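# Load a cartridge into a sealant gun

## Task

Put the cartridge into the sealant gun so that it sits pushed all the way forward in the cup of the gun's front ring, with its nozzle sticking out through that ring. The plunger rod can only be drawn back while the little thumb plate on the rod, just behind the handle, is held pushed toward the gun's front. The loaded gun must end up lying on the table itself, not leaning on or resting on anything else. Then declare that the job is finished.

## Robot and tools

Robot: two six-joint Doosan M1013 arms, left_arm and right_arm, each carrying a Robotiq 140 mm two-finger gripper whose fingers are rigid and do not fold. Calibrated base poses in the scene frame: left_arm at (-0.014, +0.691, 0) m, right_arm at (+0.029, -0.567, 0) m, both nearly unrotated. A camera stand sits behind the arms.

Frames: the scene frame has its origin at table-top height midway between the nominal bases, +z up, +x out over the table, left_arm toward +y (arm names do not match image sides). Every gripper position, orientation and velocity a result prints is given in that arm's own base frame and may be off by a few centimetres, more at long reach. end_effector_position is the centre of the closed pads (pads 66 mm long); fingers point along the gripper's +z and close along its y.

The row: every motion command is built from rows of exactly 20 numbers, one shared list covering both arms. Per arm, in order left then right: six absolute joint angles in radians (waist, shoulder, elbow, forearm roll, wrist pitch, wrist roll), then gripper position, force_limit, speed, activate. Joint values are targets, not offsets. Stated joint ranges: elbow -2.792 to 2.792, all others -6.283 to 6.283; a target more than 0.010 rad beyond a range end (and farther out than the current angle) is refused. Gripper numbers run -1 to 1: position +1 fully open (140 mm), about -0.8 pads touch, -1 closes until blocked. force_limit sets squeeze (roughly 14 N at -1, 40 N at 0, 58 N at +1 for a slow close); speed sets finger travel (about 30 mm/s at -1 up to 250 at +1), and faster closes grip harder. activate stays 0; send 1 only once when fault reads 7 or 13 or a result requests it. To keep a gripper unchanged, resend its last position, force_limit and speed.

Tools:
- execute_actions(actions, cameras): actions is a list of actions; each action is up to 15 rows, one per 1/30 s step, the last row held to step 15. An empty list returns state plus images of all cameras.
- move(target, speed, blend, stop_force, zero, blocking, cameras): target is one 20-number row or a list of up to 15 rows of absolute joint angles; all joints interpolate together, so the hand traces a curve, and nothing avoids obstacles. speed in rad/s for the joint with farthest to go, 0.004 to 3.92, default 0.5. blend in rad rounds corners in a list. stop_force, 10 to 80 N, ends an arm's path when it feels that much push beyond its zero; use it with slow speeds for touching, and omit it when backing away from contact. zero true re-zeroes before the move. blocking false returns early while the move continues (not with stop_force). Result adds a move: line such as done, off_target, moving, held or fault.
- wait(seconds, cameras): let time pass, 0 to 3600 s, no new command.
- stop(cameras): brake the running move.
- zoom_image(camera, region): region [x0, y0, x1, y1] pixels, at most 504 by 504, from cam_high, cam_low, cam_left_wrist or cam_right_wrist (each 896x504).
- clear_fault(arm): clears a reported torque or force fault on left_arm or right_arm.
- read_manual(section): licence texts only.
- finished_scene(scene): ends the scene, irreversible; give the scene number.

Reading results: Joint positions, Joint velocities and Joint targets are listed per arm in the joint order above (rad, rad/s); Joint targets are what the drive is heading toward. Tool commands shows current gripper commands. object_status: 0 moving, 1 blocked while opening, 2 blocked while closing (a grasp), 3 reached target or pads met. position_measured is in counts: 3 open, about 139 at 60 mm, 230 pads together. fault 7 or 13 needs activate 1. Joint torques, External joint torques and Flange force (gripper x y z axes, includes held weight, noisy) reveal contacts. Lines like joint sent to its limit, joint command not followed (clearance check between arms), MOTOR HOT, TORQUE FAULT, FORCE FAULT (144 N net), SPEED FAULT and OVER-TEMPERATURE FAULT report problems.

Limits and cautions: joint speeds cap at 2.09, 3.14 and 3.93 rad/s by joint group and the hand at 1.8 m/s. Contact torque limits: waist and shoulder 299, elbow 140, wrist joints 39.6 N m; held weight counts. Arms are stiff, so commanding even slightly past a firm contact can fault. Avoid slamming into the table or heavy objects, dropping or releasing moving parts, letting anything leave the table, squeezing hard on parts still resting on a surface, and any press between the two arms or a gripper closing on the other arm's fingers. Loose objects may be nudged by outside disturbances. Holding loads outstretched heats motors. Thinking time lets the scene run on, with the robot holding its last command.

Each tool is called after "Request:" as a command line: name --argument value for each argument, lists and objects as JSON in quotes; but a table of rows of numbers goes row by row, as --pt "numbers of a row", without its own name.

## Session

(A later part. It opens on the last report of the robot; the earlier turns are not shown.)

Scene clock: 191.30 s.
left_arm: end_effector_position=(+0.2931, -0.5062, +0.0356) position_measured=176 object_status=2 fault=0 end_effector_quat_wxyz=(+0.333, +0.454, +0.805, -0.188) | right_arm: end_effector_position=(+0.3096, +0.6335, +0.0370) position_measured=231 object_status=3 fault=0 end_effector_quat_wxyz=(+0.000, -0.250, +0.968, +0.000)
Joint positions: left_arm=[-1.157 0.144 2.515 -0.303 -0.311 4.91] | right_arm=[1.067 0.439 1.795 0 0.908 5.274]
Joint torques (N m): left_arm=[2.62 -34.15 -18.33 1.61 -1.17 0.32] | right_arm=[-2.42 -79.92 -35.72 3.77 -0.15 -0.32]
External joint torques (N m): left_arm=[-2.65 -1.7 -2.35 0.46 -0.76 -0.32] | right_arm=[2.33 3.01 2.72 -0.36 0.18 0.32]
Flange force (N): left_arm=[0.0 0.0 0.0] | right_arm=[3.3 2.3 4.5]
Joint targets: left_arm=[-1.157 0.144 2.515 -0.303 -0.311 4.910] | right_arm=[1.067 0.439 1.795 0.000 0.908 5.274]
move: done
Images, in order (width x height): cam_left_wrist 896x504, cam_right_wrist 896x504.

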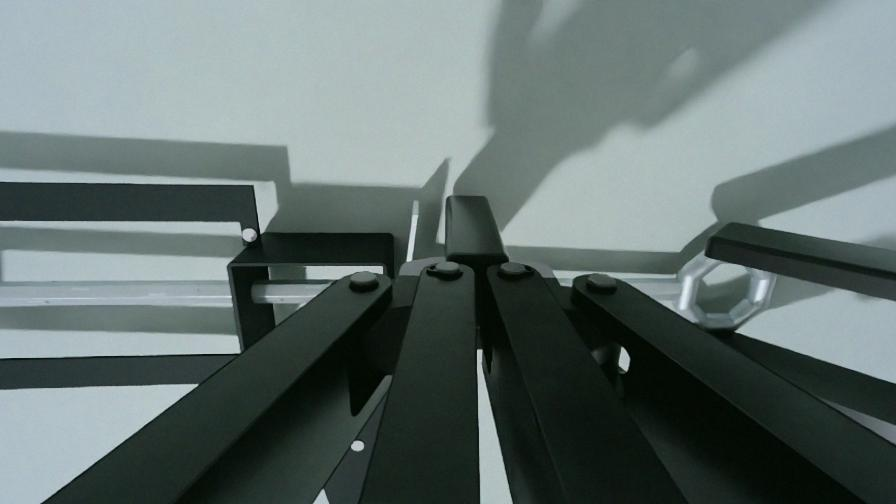

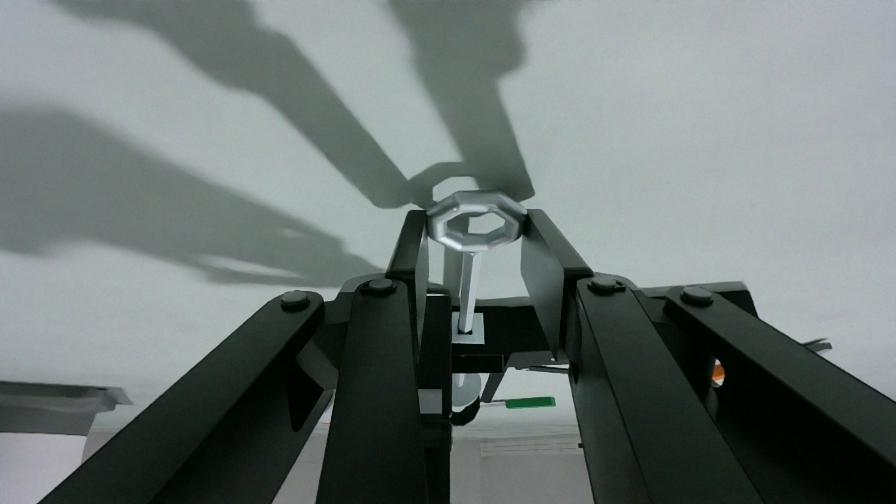

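Request:
move --pt "-1.157 0.144 2.515 -0.303 -0.311 4.91 -1 -0.1 -1 0 1.0304 0.4175 1.8292 0 0.8949 5.2367 -1 -0.1 -0.5 0" --pt "-1.157 0.144 2.515 -0.303 -0.311 4.91 -1 -0.1 -1 0 0.9916 0.3968 1.8615 0 0.8833 5.1979 -1 -0.1 -0.5 0" --pt "-1.157 0.144 2.515 -0.303 -0.311 4.91 -1 -0.1 -1 0 0.9514 0.3776 1.8914 0 0.8726 5.1577 -1 -0.1 -0.5 0" --speed '[0.03,0.04,0.04]' --blend '[0.01,0.01,0]' --stop_force 30 --cameras '["cam_right_wrist","cam_left_wrist"]'

Scene clock: 206.13 s.
left_arm: end_effector_position=(+0.2931, -0.5062, +0.0356) position_measured=176 object_status=2 fault=0 end_effector_quat_wxyz=(+0.333, +0.454, +0.805, -0.188) | right_arm: end_effector_position=(+0.3532, +0.5548, +0.0369) position_measured=231 object_status=3 fault=0 end_effector_quat_wxyz=(+0.000, -0.250, +0.968, +0.000)
Joint positions: left_arm=[-1.157 0.144 2.515 -0.303 -0.311 4.91] | right_arm=[0.951 0.378 1.891 0 0.873 5.158]
Joint torques (N m): left_arm=[2.96 -36.37 -19.24 1.82 -1.78 0.57] | right_arm=[-4.18 -70.85 -31.22 2.85 0.92 -0.3]
External joint torques (N m): left_arm=[-3.04 0.54 -1.48 0.26 -0.15 -0.57] | right_arm=[4.23 0.61 -0.83 0.46 -0.88 0.3]
Flange force (N): left_arm=[0.0 0.0 0.0] | right_arm=[1.4 7.1 1.7]
Joint targets: left_arm=[-1.157 0.144 2.515 -0.303 -0.311 4.910] | right_arm=[0.951 0.378 1.891 0.000 0.873 5.158]
move: done
Images, in order (width x height): cam_left_wrist 896x504, cam_right_wrist 896x504.

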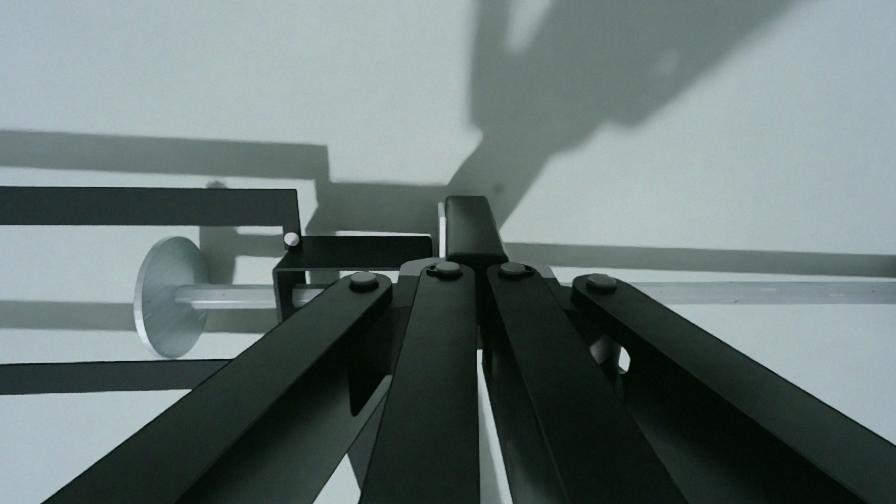

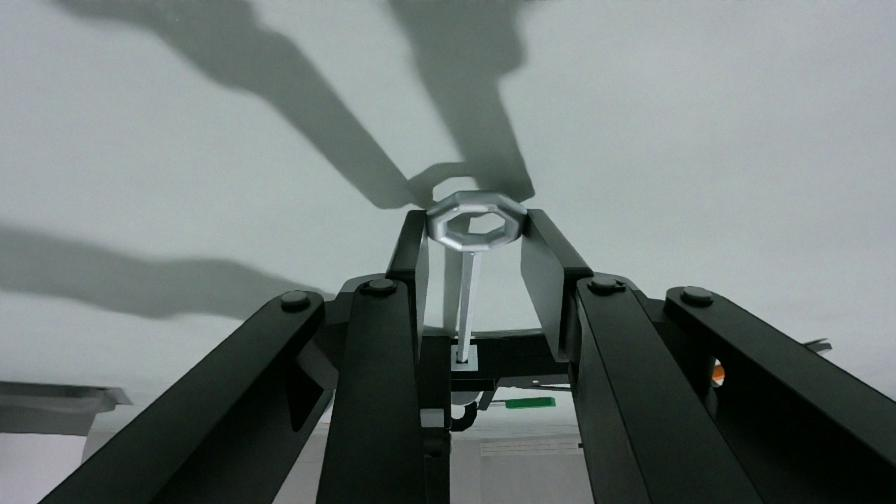

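Request:
move --pt "-1.157 0.144 2.515 -0.303 -0.311 4.91 -1 -0.1 -1 0 0.9092 0.3596 1.9186 0 0.8634 5.1155 -1 -0.1 -0.5 0" --pt "-1.157 0.144 2.515 -0.303 -0.311 4.91 -1 -0.1 -1 0 0.8803 0.3485 1.9355 0 0.8576 5.0866 -1 -0.1 -0.5 0" --speed '[0.025,0.02]' --blend '[0.01,0]' --stop_force 15 --cameras '["cam_right_wrist","cam_left_wrist"]'

Scene clock: 214.50 s.
left_arm: end_effector_position=(+0.2932, -0.5063, +0.0357) position_measured=176 object_status=2 fault=0 end_effector_quat_wxyz=(+0.333, +0.454, +0.805, -0.188) | right_arm: end_effector_position=(+0.3747, +0.5166, +0.0371) position_measured=231 object_status=3 fault=0 end_effector_quat_wxyz=(+0.000, -0.250, +0.968, +0.000)
Joint positions: left_arm=[-1.157 0.144 2.515 -0.303 -0.311 4.91] | right_arm=[0.889 0.352 1.93 0 0.859 5.095]
Joint torques (N m): left_arm=[2.38 -32.55 -2.84 1.39 3.8 0.61] | right_arm=[-15.17 -65.93 -26.28 -1.44 2.72 -0.1]
External joint torques (N m): left_arm=[-2.42 -3.29 -17.9 0.69 -5.74 -0.6] | right_arm=[15.18 -1.54 -5.48 4.72 -2.69 0.1]
Flange force (N): left_arm=[0.0 0.0 0.0] | right_arm=[2.6 25.2 -0.6]
Joint targets: left_arm=[-1.157 0.144 2.515 -0.303 -0.311 4.910] | right_arm=[0.889 0.352 1.930 0.000 0.859 5.095]
move: contact (right_arm); path passed 1 of 2 targets
Images, in order (width x height): cam_left_wrist 896x504, cam_right_wrist 896x504.

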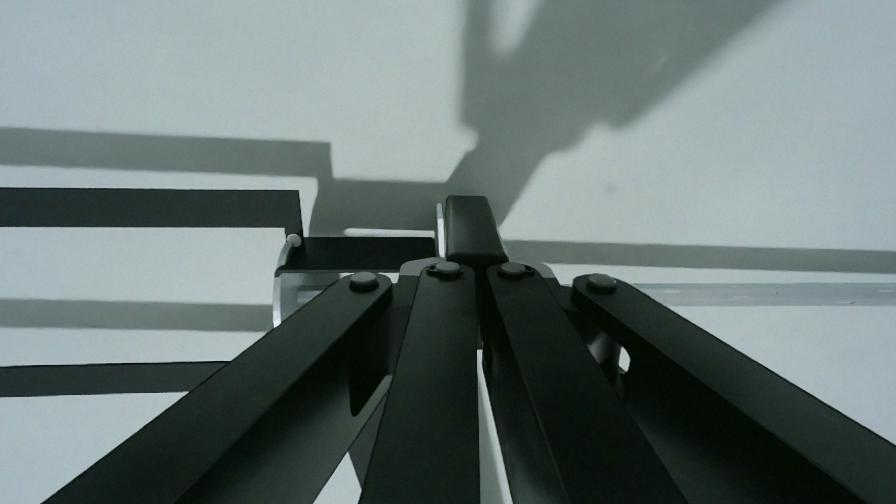

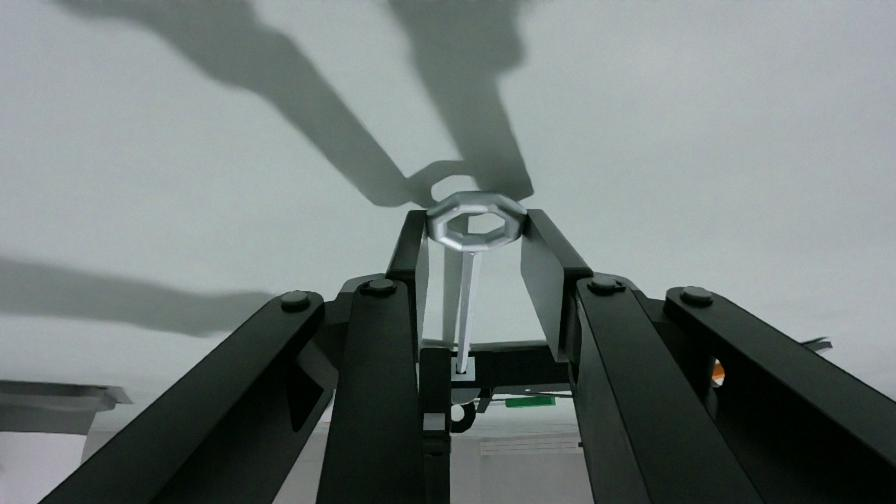

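Request:
move --pt "-1.157 0.144 2.515 -0.303 -0.311 4.91 -1 -0.1 -1 0 0.9092 0.3596 1.9186 0 0.8634 5.1155 -1 -0.1 -0.5 0" --pt "-1.157 0.144 2.515 -0.303 -0.311 4.91 0.16 -0.1 -1 0 0.9092 0.2427 1.8153 0 1.0836 5.1155 -1 -0.1 -0.5 0" --pt "-1.1687 0.0349 2.5437 -0.4328 -0.2386 5.0346 0.16 -0.1 -1 0 0.706 0.094 1.982 0 1.066 4.1237 -1 -0.1 -0.5 0" --pt "-1.1823 -0.0798 2.5651 -0.7287 -0.1638 5.3248 0.16 -0.1 -1 0 0.5033 -0.0547 2.1480 0 1.0483 3.1318 0.3 -0.1 0 0" --speed '[0.06,0.3,0.8,1.0]' --blend '[0,0,0.05,0]' --cameras '["cam_high","cam_left_wrist","cam_right_wrist"]'

Scene clock: 234.70 s.
left_arm: end_effector_position=(+0.2638, -0.4581, +0.0924) position_measured=109 object_status=3 fault=0 end_effector_quat_wxyz=(+0.333, +0.454, +0.805, -0.188) | right_arm: end_effector_position=(+0.3780, +0.2475, +0.1601) position_measured=91 object_status=0 fault=0 end_effector_quat_wxyz=(+0.000, +0.863, -0.505, +0.000)
Joint positions: left_arm=[-1.182 -0.08 2.565 -0.729 -0.164 5.325] | right_arm=[0.503 -0.055 2.148 0 1.048 3.132]
Joint torques (N m): left_arm=[2.41 -17.62 -25.66 2.04 -1.64 0.47] | right_arm=[-2.46 -31.86 -39.13 4.02 -0.17 -0.34]
External joint torques (N m): left_arm=[-2.45 0.32 -0.09 0.15 0.04 -0.47] | right_arm=[2.45 1.21 2.81 -0.32 0.16 0.34]
Flange force (N): left_arm=[0.0 0.0 0.0] | right_arm=[-6.0 2.3 4.1]
Joint targets: left_arm=[-1.182 -0.080 2.565 -0.729 -0.164 5.325] | right_arm=[0.503 -0.055 2.148 0.000 1.048 3.132]
move: done

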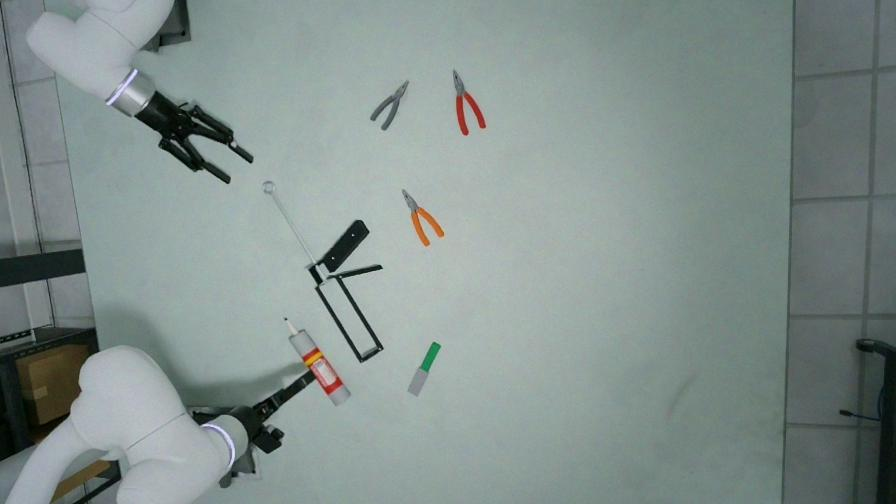

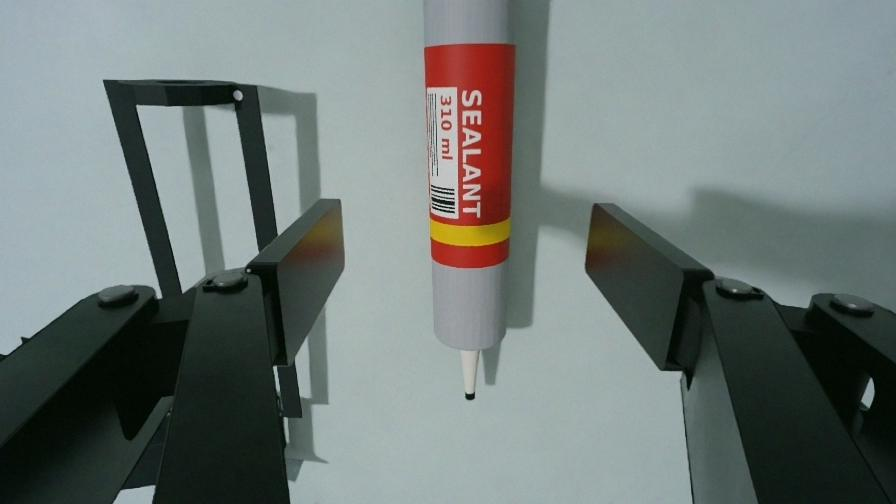

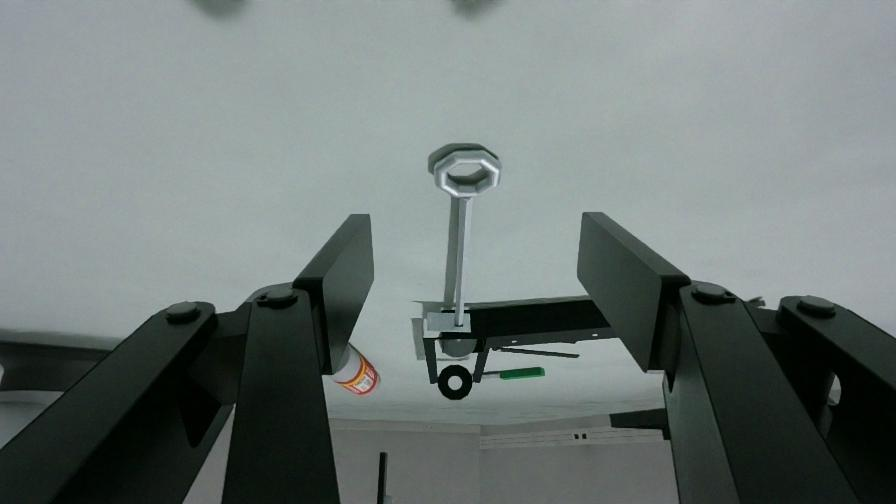

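Request:
move --pt "-1.182 -0.08 2.565 -0.729 -0.164 5.325 0.16 -0.1 -1 0 0.4944 -0.0649 2.1577 0 1.0488 3.0932 0.3 -0.1 0 0" --pt "-1.182 -0.08 2.565 -0.729 -0.164 5.325 0.16 -0.1 -1 0 0.4944 -0.0114 2.2134 0 0.9396 3.0932 0.3 -0.1 0 0" --pt "-1.182 -0.08 2.565 -0.729 -0.164 5.325 0.16 -0.1 -1 0 0.4944 0.0569 2.2638 0 0.8209 3.0932 -1 -0.1 -1 0" --pt "-1.182 -0.08 2.565 -0.729 -0.164 5.325 0.16 -0.1 -1 0 0.4944 0.0450 2.2560 0 0.8406 3.0932 -1 -0.1 -1 0" --speed '[0.3,0.15,0.12,0.05]' --blend '[0.005,0.03,0,0]' --cameras '["cam_left_wrist"]'

Scene clock: 271.00 s.
left_arm: end_effector_position=(+0.2640, -0.4581, +0.0926) position_measured=109 object_status=3 fault=0 end_effector_quat_wxyz=(+0.333, +0.454, +0.805, -0.188) | right_arm: end_effector_position=(+0.3748, +0.2412, +0.0665) position_measured=160 object_status=2 fault=0 end_effector_quat_wxyz=(+0.000, +0.871, -0.492, +0.000)
Joint positions: left_arm=[-1.182 -0.08 2.565 -0.729 -0.164 5.325] | right_arm=[0.494 0.045 2.256 0 0.841 3.093]
Joint torques (N m): left_arm=[2.58 -17.46 -25.88 1.98 -1.7 0.39] | right_arm=[-2.31 -39.97 -36.26 3.48 -0.19 -0.34]
External joint torques (N m): left_arm=[-2.63 0.18 0.04 0.21 0.09 -0.39] | right_arm=[2.3 4.2 5.11 -0.31 0.19 0.34]
Flange force (N): left_arm=[0.0 0.0 0.0] | right_arm=[-5.9 1.6 10.1]
Joint targets: left_arm=[-1.182 -0.080 2.565 -0.729 -0.164 5.325] | right_arm=[0.494 0.045 2.256 0.000 0.841 3.093]
move: done

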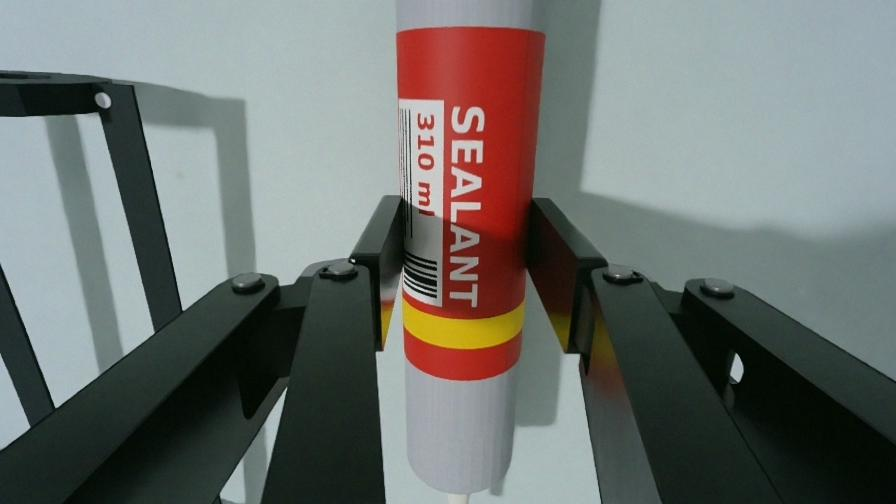

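Request:
move --pt "-1.182 -0.08 2.565 -0.729 -0.164 5.325 0.16 -0.1 -1 0 0.4944 -0.0649 2.1577 0 1.0488 3.0932 -1 -0.1 -1 0" --pt "-1.182 -0.08 2.565 -0.729 -0.164 5.325 0.16 -0.1 -1 0 0.6042 0.1764 1.8658 0.2177 1.0909 -0.0055 -1 -0.1 -1 0" --speed '[0.3,0.9]' --blend '[0.03,0]' --cameras '["cam_left_wrist","cam_low","cam_high"]'

Scene clock: 281.33 s.
left_arm: end_effector_position=(+0.2640, -0.4581, +0.0926) position_measured=109 object_status=3 fault=0 end_effector_quat_wxyz=(+0.333, +0.454, +0.805, -0.188) | right_arm: end_effector_position=(+0.4485, +0.4290, +0.1827) position_measured=160 object_status=2 fault=0 end_effector_quat_wxyz=(-0.083, +0.504, +0.858, +0.049)
Joint positions: left_arm=[-1.182 -0.08 2.565 -0.729 -0.164 5.325] | right_arm=[0.604 0.176 1.866 0.218 1.091 -0.005]
Joint torques (N m): left_arm=[2.54 -17.29 -25.93 1.98 -1.7 0.53] | right_arm=[-2.57 -61.75 -43.36 5.03 -0.12 -0.32]
External joint torques (N m): left_arm=[-2.59 0.01 0.18 0.21 0.1 -0.52] | right_arm=[2.54 5.78 5.5 -0.77 0.11 0.32]
Flange force (N): left_arm=[0.0 0.0 0.0] | right_arm=[2.5 -1.7 10.5]
Joint targets: left_arm=[-1.182 -0.080 2.565 -0.729 -0.164 5.325] | right_arm=[0.604 0.176 1.866 0.218 1.091 -0.005]
move: done
Images, in order (width x height): cam_high 896x504, cam_low 896x504, cam_left_wrist 896x504.

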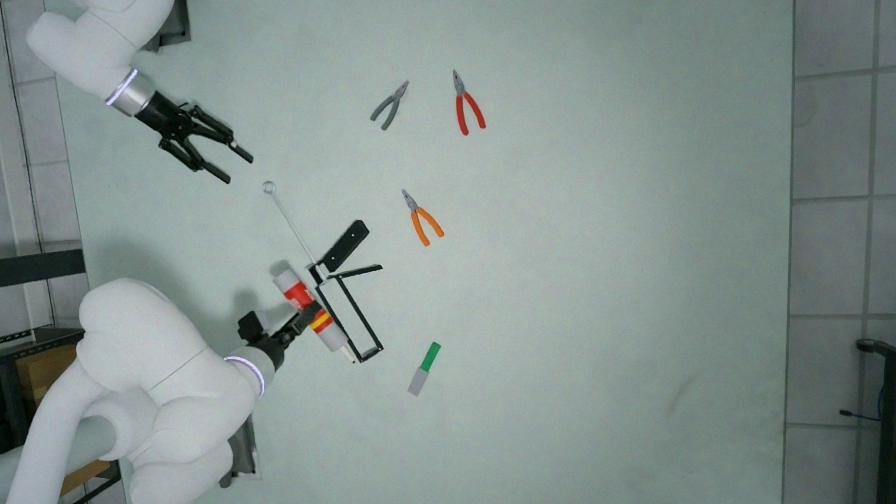

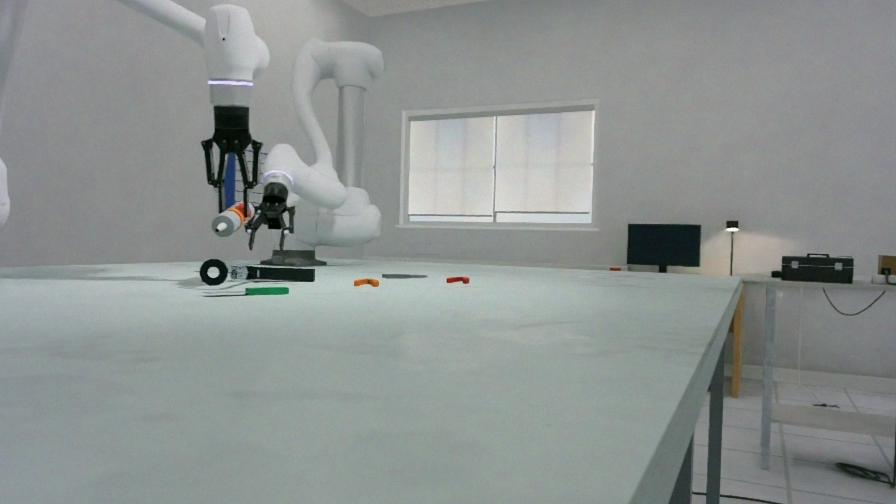

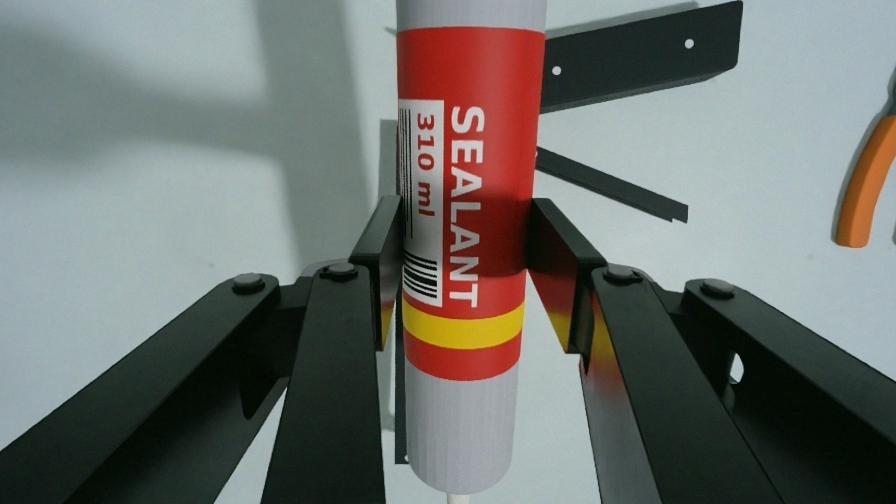

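Request:
zoom_image --camera "cam_left_wrist" --region '[340, 90, 580, 500]'

Request:
zoom_image --camera "cam_low" --region '[170, 180, 340, 300]'

Scaled by 1.229 from the camera's image (finer frame: 1280x720).

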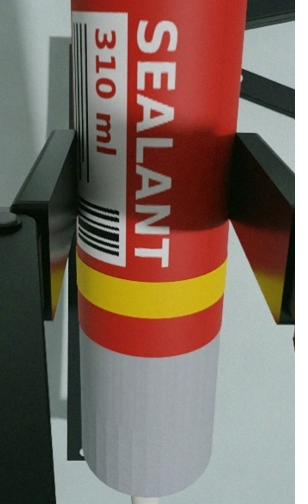

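Scaled by 2.965 from the camera's image (finer frame: 1280x720).

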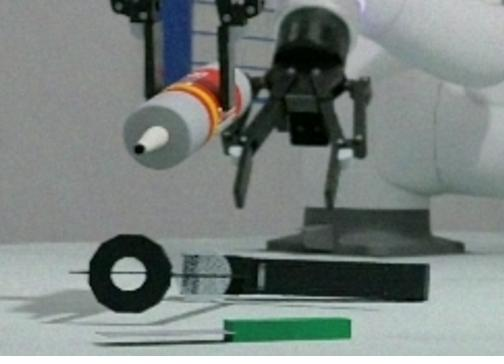

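Request:
move --pt "-1.182 -0.08 2.565 -0.729 -0.164 5.325 0.16 -0.1 -1 0 0.6267 0.1777 1.8605 0.2173 1.0895 0.0210 -1 -0.1 -1 0" --pt "-1.182 -0.08 2.565 -0.729 -0.164 5.325 0.16 -0.1 -1 0 0.6267 0.2104 1.9015 0.2265 1.0176 0.0023 -1 -0.1 -1 0" --pt "-1.182 -0.08 2.565 -0.729 -0.164 5.325 0.16 -0.1 -1 0 0.6267 0.2479 1.9382 0.2380 0.9456 -0.0182 -1 -0.1 -1 0" --speed '[0.05,0.06,0.05]' --blend '[0.005,0.02,0]' --stop_force 12 --cameras '["cam_left_wrist","cam_low","cam_right_wrist"]'

Scene clock: 352.53 s.
left_arm: end_effector_position=(+0.2640, -0.4581, +0.0926) position_measured=109 object_status=3 fault=0 end_effector_quat_wxyz=(+0.333, +0.454, +0.805, -0.188) | right_arm: end_effector_position=(+0.4417, +0.4409, +0.1046) position_measured=160 object_status=2 fault=0 end_effector_quat_wxyz=(-0.083, +0.505, +0.858, +0.049)
Joint positions: left_arm=[-1.182 -0.08 2.565 -0.729 -0.164 5.325] | right_arm=[0.627 0.248 1.938 0.238 0.946 -0.018]
Joint torques (N m): left_arm=[2.45 -16.97 -25.77 2.05 -1.66 0.39] | right_arm=[-1.91 -66.21 -40.21 4.61 -0.17 -0.31]
External joint torques (N m): left_arm=[-2.47 -0.33 0.01 0.13 0.05 -0.39] | right_arm=[1.89 5.95 5.34 -0.73 0.18 0.31]
Flange force (N): left_arm=[0.0 0.0 0.0] | right_arm=[1.3 -1.9 10.3]
Joint targets: left_arm=[-1.182 -0.080 2.565 -0.729 -0.164 5.325] | right_arm=[0.627 0.248 1.938 0.238 0.946 -0.018]
move: done
Images, in order (width x height): cam_low 896x504, cam_left_wrist 896x504, cam_right_wrist 896x504.

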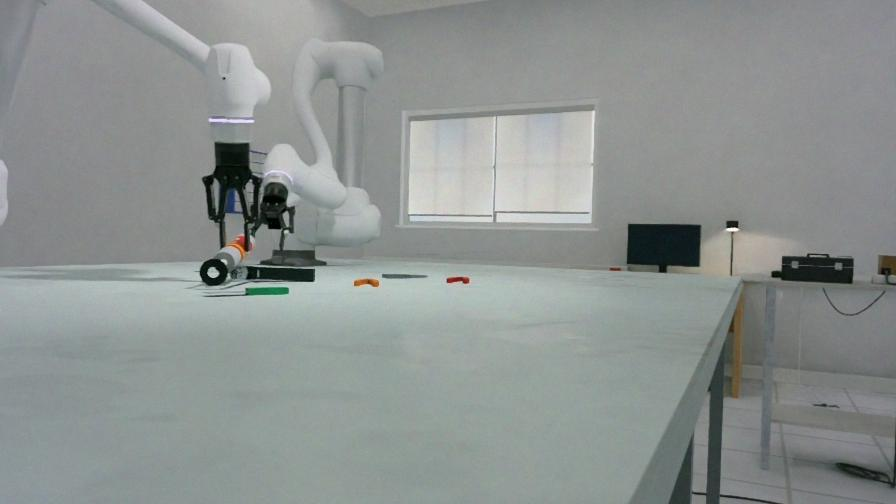

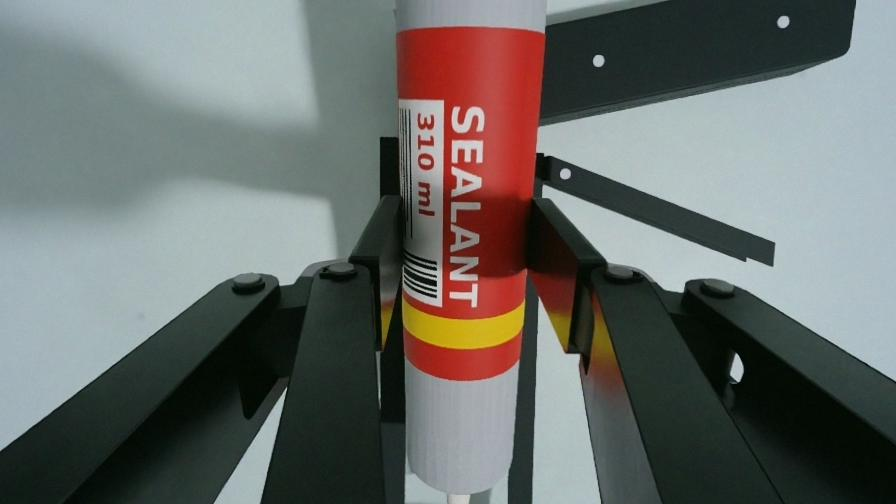

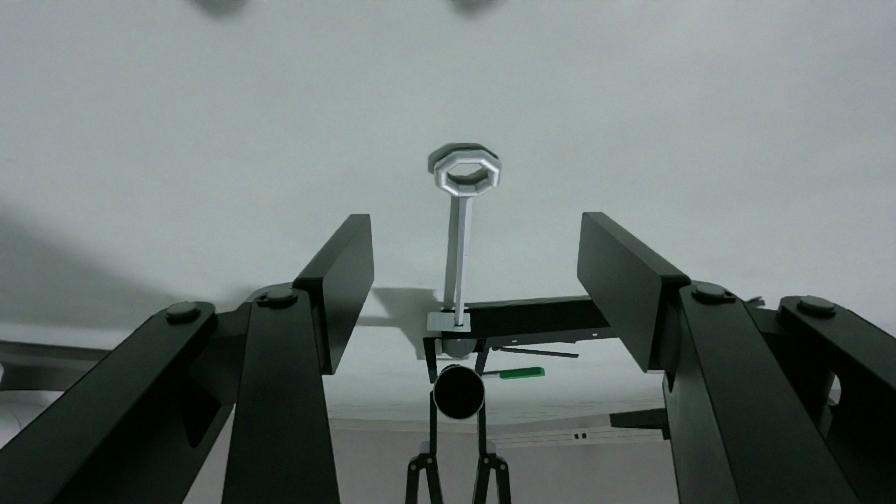

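Request:
zoom_image --camera "cam_left_wrist" --region '[340, 260, 580, 504]'

Request:
zoom_image --camera "cam_low" --region '[180, 220, 300, 300]'

Scaled by 2.066 from the camera's image (finer frame: 1280x720).

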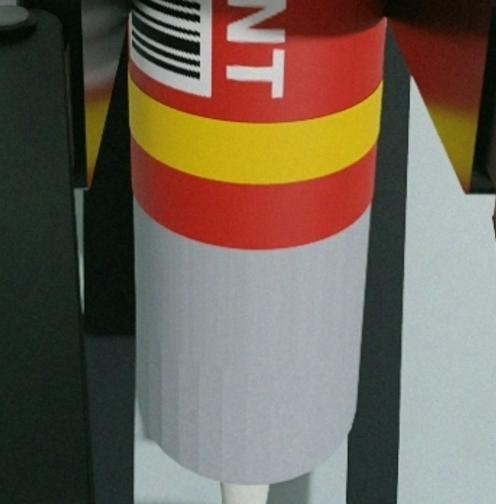

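Scaled by 4.200 from the camera's image (finer frame: 1280x720).

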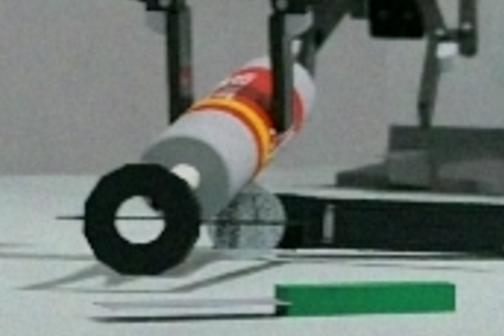

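Request:
move --target '[-1.182,-0.08,2.565,-0.729,-0.164,5.325,0.16,-0.1,-1,0,0.6019,0.2533,1.9505,0.2408,0.9330,-0.0477,-1,-0.1,-1,0]' --speed 0.04 --stop_force 12 --cameras '["cam_left_wrist","cam_low"]'

Request:
zoom_image --camera "cam_low" --region '[180, 220, 300, 300]'

Request:
zoom_image --camera "cam_left_wrist" --region '[340, 260, 580, 504]'

Scene clock: 412.17 s.
left_arm: end_effector_position=(+0.2640, -0.4581, +0.0926) position_measured=109 object_status=3 fault=0 end_effector_quat_wxyz=(+0.333, +0.454, +0.805, -0.188) | right_arm: end_effector_position=(+0.4490, +0.4276, +0.0957) position_measured=160 object_status=2 fault=0 end_effector_quat_wxyz=(-0.083, +0.505, +0.858, +0.049)
Joint positions: left_arm=[-1.182 -0.08 2.565 -0.729 -0.164 5.325] | right_arm=[0.602 0.253 1.95 0.241 0.933 -0.048]
Joint torques (N m): left_arm=[1.84 -17.72 -25.76 2.04 -1.68 0.48] | right_arm=[-2.37 -66.27 -39.83 4.52 -0.12 -0.36]
External joint torques (N m): left_arm=[-1.83 0.41 -0.02 0.16 0.08 -0.48] | right_arm=[2.4 5.79 5.36 -0.68 0.14 0.36]
Flange force (N): left_arm=[0.0 0.0 0.0] | right_arm=[2.2 -2.2 10.4]
Joint targets: left_arm=[-1.182 -0.080 2.565 -0.729 -0.164 5.325] | right_arm=[0.602 0.253 1.951 0.241 0.933 -0.048]
move: done
Images, in order (width x height): cam_low 896x504, cam_left_wrist 896x504.

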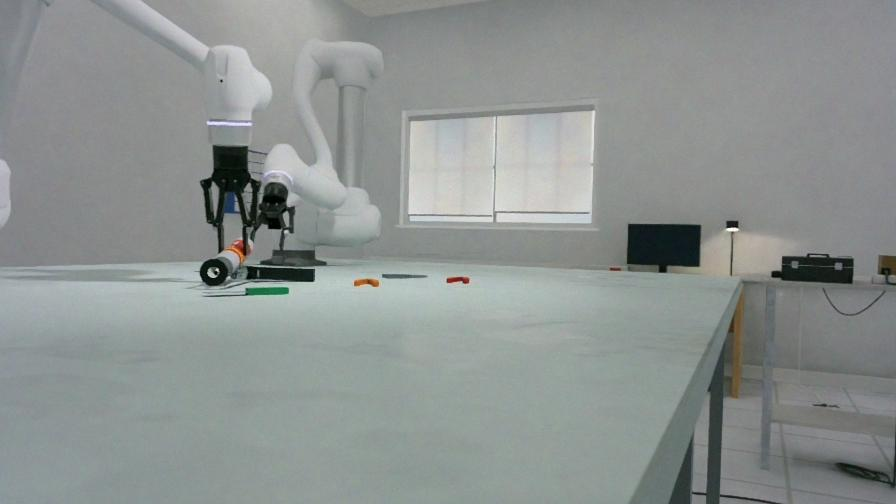

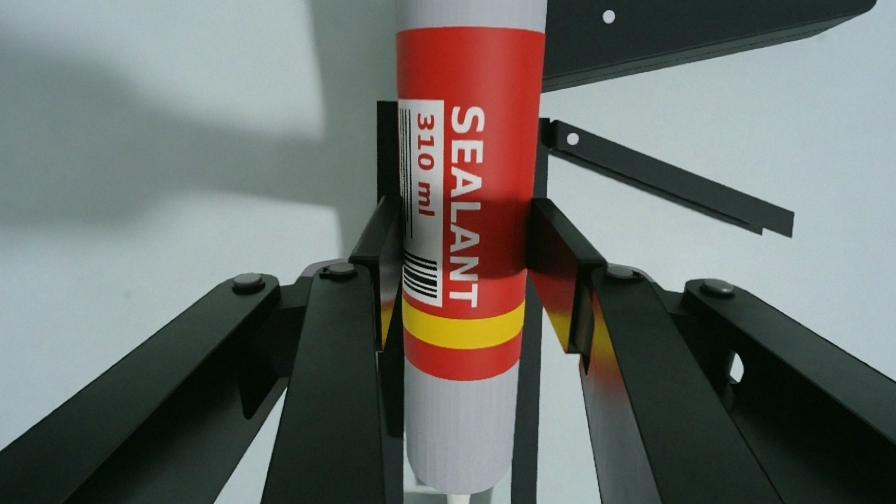

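Scaled by 4.200 from the camera's image (finer frame: 1280x720).

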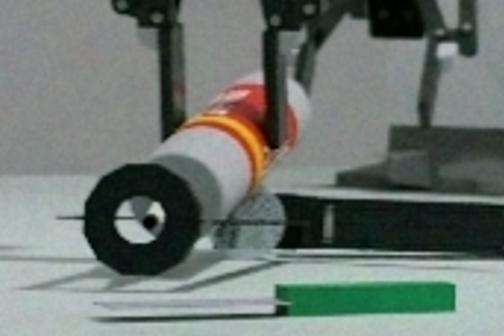

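Scaled by 2.066 from the camera's image (finer frame: 1280x720).

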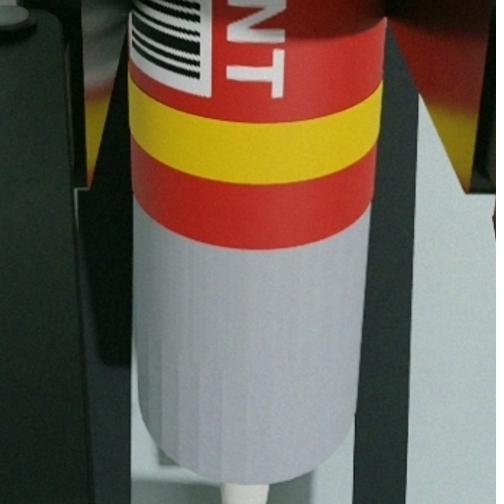

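Request:
move --pt "-1.182 -0.08 2.565 -0.729 -0.164 5.325 0.16 -0.1 -1 0 0.5532 0.2538 1.9622 0.2421 0.9304 -0.0986 -1 -0.1 -1 0" --pt "-1.182 -0.08 2.565 -0.729 -0.164 5.325 0.16 -0.1 -1 0 0.5239 0.2553 1.9681 0.2427 0.9288 -0.1290 -1 -0.1 -1 0" --pt "-1.182 -0.08 2.565 -0.729 -0.164 5.325 0.16 -0.1 -1 0 0.5044 0.2567 1.9714 0.2428 0.9282 -0.1491 -1 -0.1 -1 0" --speed '[0.03,0.02,0.015]' --blend '[0.01,0.01,0]' --stop_force 10 --cameras '["cam_left_wrist","cam_low"]'

Request:
zoom_image --camera "cam_low" --region '[180, 220, 300, 300]'

Request:
zoom_image --camera "cam_left_wrist" --region '[340, 260, 580, 504]'

Scene clock: 431.23 s.
left_arm: end_effector_position=(+0.2640, -0.4581, +0.0926) position_measured=109 object_status=3 fault=0 end_effector_quat_wxyz=(+0.333, +0.454, +0.805, -0.188) | right_arm: end_effector_position=(+0.4775, +0.3761, +0.0843) position_measured=160 object_status=2 fault=0 end_effector_quat_wxyz=(-0.083, +0.505, +0.858, +0.049)
Joint positions: left_arm=[-1.182 -0.08 2.565 -0.729 -0.164 5.325] | right_arm=[0.504 0.257 1.971 0.243 0.928 -0.149]
Joint torques (N m): left_arm=[2.53 -17.22 -25.94 2.01 -1.66 0.49] | right_arm=[-2.25 -65.9 -38.84 4.43 -0.05 -0.3]
External joint torques (N m): left_arm=[-2.52 -0.11 0.15 0.18 0.05 -0.49] | right_arm=[2.24 5.81 5.01 -0.67 0.13 0.3]
Flange force (N): left_arm=[0.0 0.0 0.0] | right_arm=[2.1 -1.2 10.2]
Joint targets: left_arm=[-1.182 -0.080 2.565 -0.729 -0.164 5.325] | right_arm=[0.504 0.257 1.971 0.243 0.928 -0.149]
move: done
Images, in order (width x height): cam_low 896x504, cam_left_wrist 896x504.

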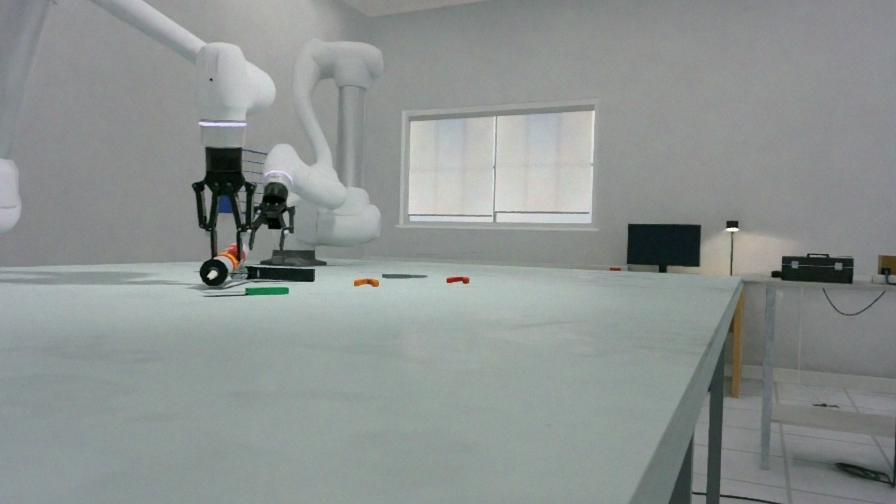

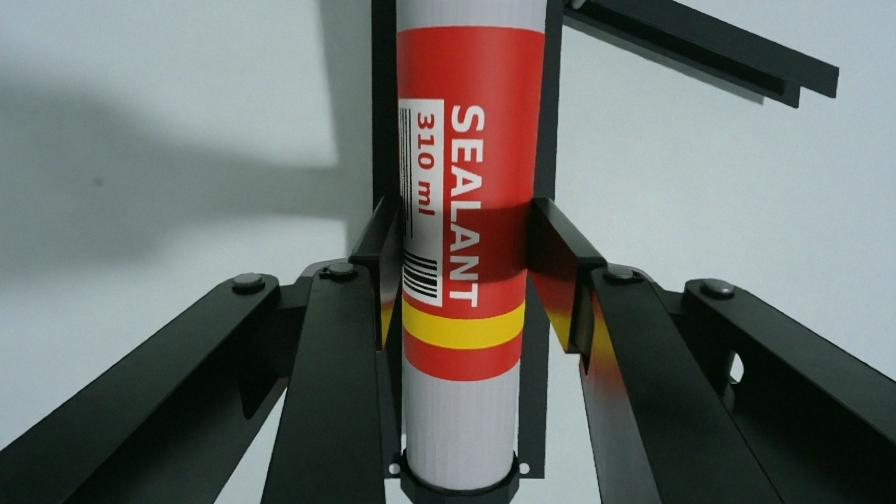

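Scaled by 4.200 from the camera's image (finer frame: 1280x720).

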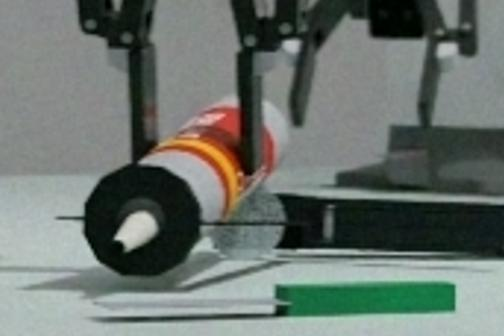

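Scaled by 2.066 from the camera's image (finer frame: 1280x720).

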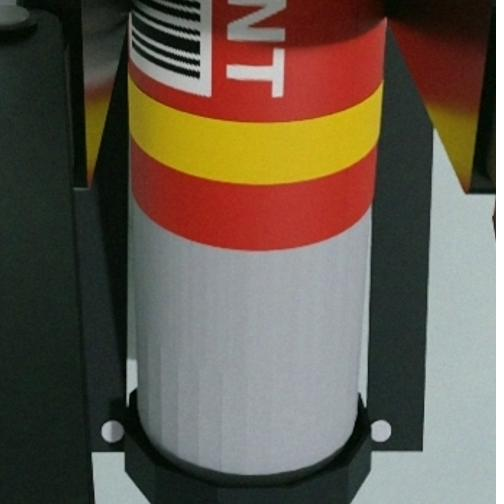

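Request:
move --target '[-1.182,-0.08,2.565,-0.729,-0.164,5.325,0.16,-0.1,-1,0,0.4877,0.2556,1.9721,0.2422,0.9316,-0.1652,-1,-0.1,-1,0]' --speed 0.015 --stop_force 10 --cameras '["cam_left_wrist","cam_low"]'

Request:
zoom_image --camera "cam_left_wrist" --region '[340, 260, 580, 504]'

Scene clock: 450.87 s.
left_arm: end_effector_position=(+0.2640, -0.4581, +0.0926) position_measured=109 object_status=3 fault=0 end_effector_quat_wxyz=(+0.333, +0.454, +0.805, -0.188) | right_arm: end_effector_position=(+0.4824, +0.3674, +0.0847) position_measured=160 object_status=2 fault=0 end_effector_quat_wxyz=(-0.083, +0.505, +0.858, +0.049)
Joint positions: left_arm=[-1.182 -0.08 2.565 -0.729 -0.164 5.325] | right_arm=[0.488 0.256 1.972 0.242 0.932 -0.165]
Joint torques (N m): left_arm=[2.56 -17.13 -25.75 2.04 -1.74 0.45] | right_arm=[-3.37 -66.05 -38.7 4.06 0.01 -0.27]
External joint torques (N m): left_arm=[-2.6 -0.16 -0.04 0.15 0.13 -0.45] | right_arm=[3.34 6.04 4.83 -0.29 0.07 0.27]
Flange force (N): left_arm=[0.0 0.0 0.0] | right_arm=[3.9 -0.5 10.9]
Joint targets: left_arm=[-1.182 -0.080 2.565 -0.729 -0.164 5.325] | right_arm=[0.488 0.256 1.972 0.242 0.932 -0.165]
move: done
Images, in order (width x height): cam_low 896x504, cam_left_wrist 896x504.

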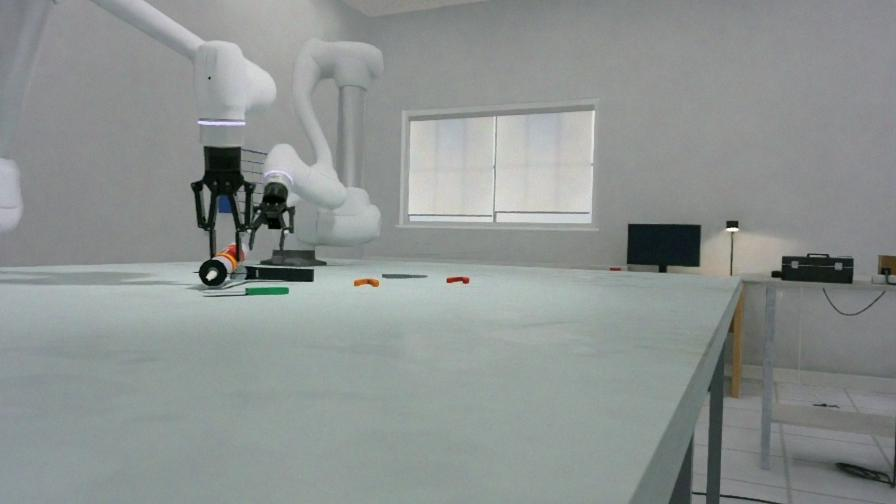

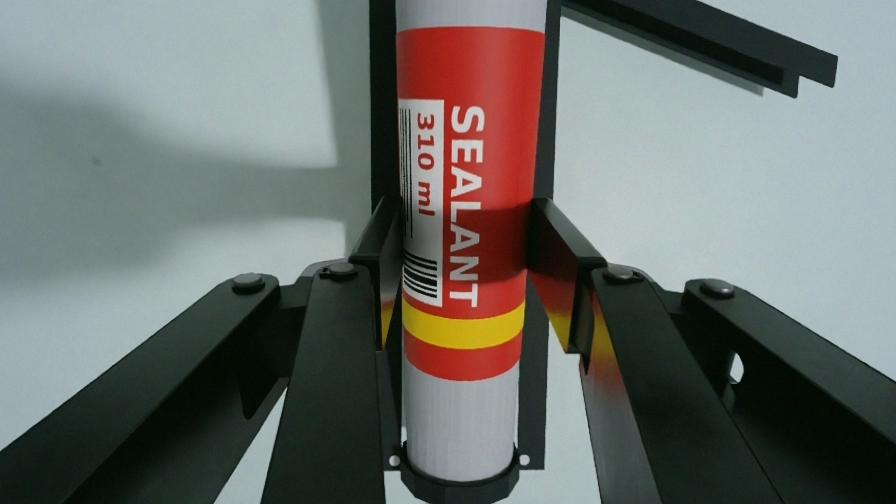

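Scaled by 2.066 from the camera's image (finer frame: 1280x720).

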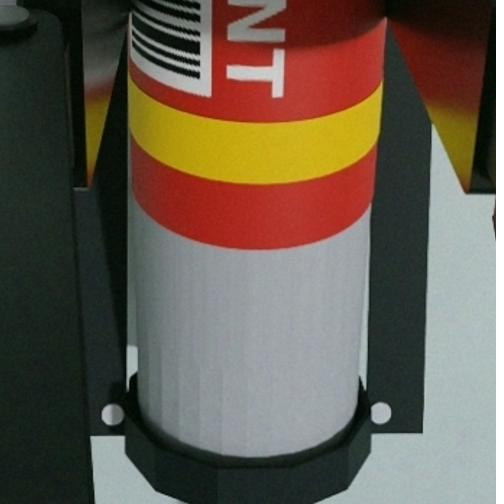

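Request:
move --pt "-1.182 -0.08 2.565 -0.729 -0.164 5.325 0.16 -0.1 -1 0 0.5028 0.2579 1.9723 0.2107 0.9228 -0.1318 -1 -0.1 -1 0" --pt "-1.182 -0.08 2.565 -0.729 -0.164 5.325 0.16 -0.1 -1 0 0.5335 0.2619 1.9718 0.1459 0.9101 -0.0625 -1 -0.1 -1 0" --pt "-1.182 -0.08 2.565 -0.729 -0.164 5.325 0.16 -0.1 -1 0 0.5636 0.2689 1.9716 0.0801 0.8990 0.0076 -1 -0.1 -1 0" --pt "-1.182 -0.08 2.565 -0.729 -0.164 5.325 0.16 -0.1 -1 0 0.5931 0.2772 1.9708 0.0135 0.8926 0.0784 -1 -0.1 -1 0" --speed 0.05 --blend '[0.01,0.01,0.01,0]' --stop_force 12 --cameras '["cam_left_wrist","cam_low"]'

Request:
zoom_image --camera "cam_left_wrist" --region '[340, 260, 580, 504]'

Request:
zoom_image --camera "cam_low" --region '[180, 220, 300, 300]'

Scene clock: 503.00 s.
left_arm: end_effector_position=(+0.2640, -0.4581, +0.0926) position_measured=109 object_status=3 fault=0 end_effector_quat_wxyz=(+0.333, +0.454, +0.805, -0.188) | right_arm: end_effector_position=(+0.4810, +0.3700, +0.0660) position_measured=160 object_status=2 fault=0 end_effector_quat_wxyz=(-0.005, +0.507, +0.862, +0.003)
Joint positions: left_arm=[-1.182 -0.08 2.565 -0.729 -0.164 5.325] | right_arm=[0.593 0.277 1.971 0.014 0.893 0.078]
Joint torques (N m): left_arm=[2.53 -17.03 -26.14 2.02 -1.67 0.48] | right_arm=[-2.93 -66.96 -37.75 3.44 -0.14 -0.33]
External joint torques (N m): left_arm=[-2.59 -0.24 0.4 0.17 0.07 -0.48] | right_arm=[2.96 5.98 5.07 -0.02 0.12 0.33]
Flange force (N): left_arm=[0.0 0.0 0.0] | right_arm=[5.1 -1.8 10.3]
Joint targets: left_arm=[-1.182 -0.080 2.565 -0.729 -0.164 5.325] | right_arm=[0.593 0.277 1.971 0.013 0.893 0.078]
move: done
Images, in order (width x height): cam_low 896x504, cam_left_wrist 896x504.

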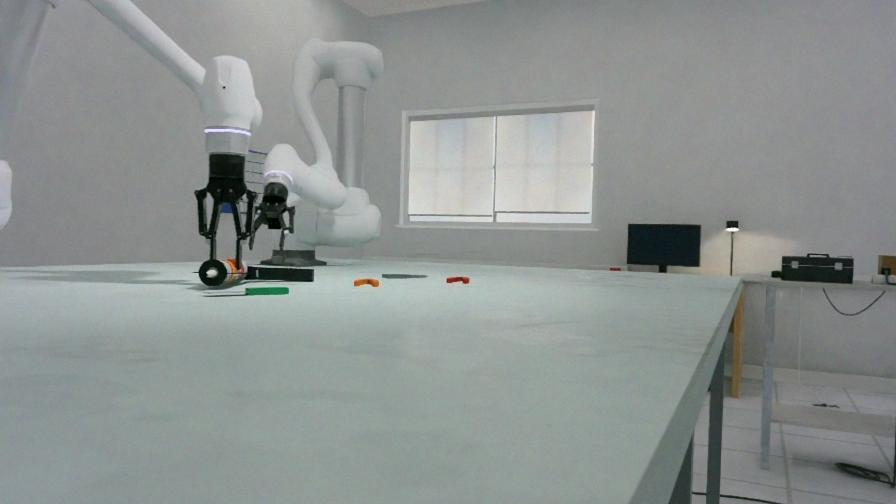

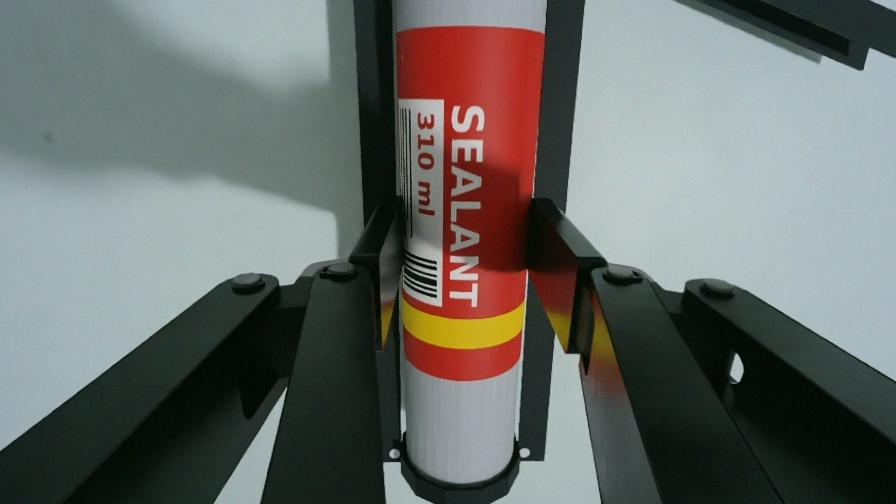

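Scaled by 2.066 from the camera's image (finer frame: 1280x720).

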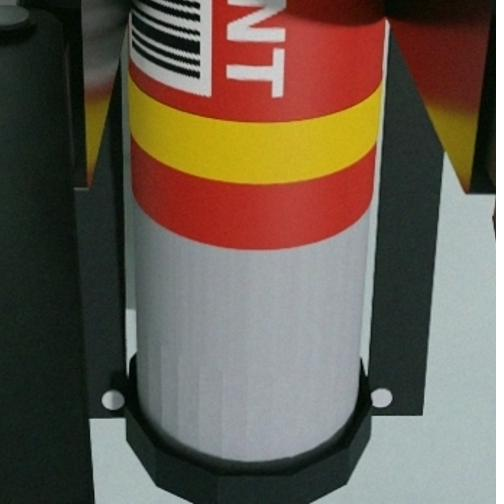

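Scaled by 4.200 from the camera's image (finer frame: 1280x720).

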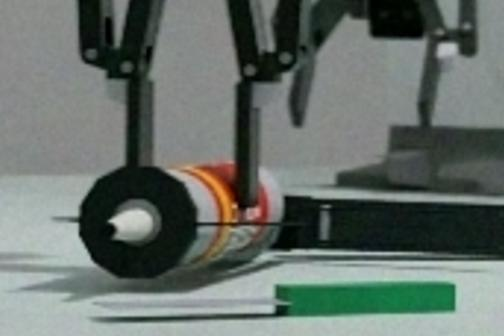

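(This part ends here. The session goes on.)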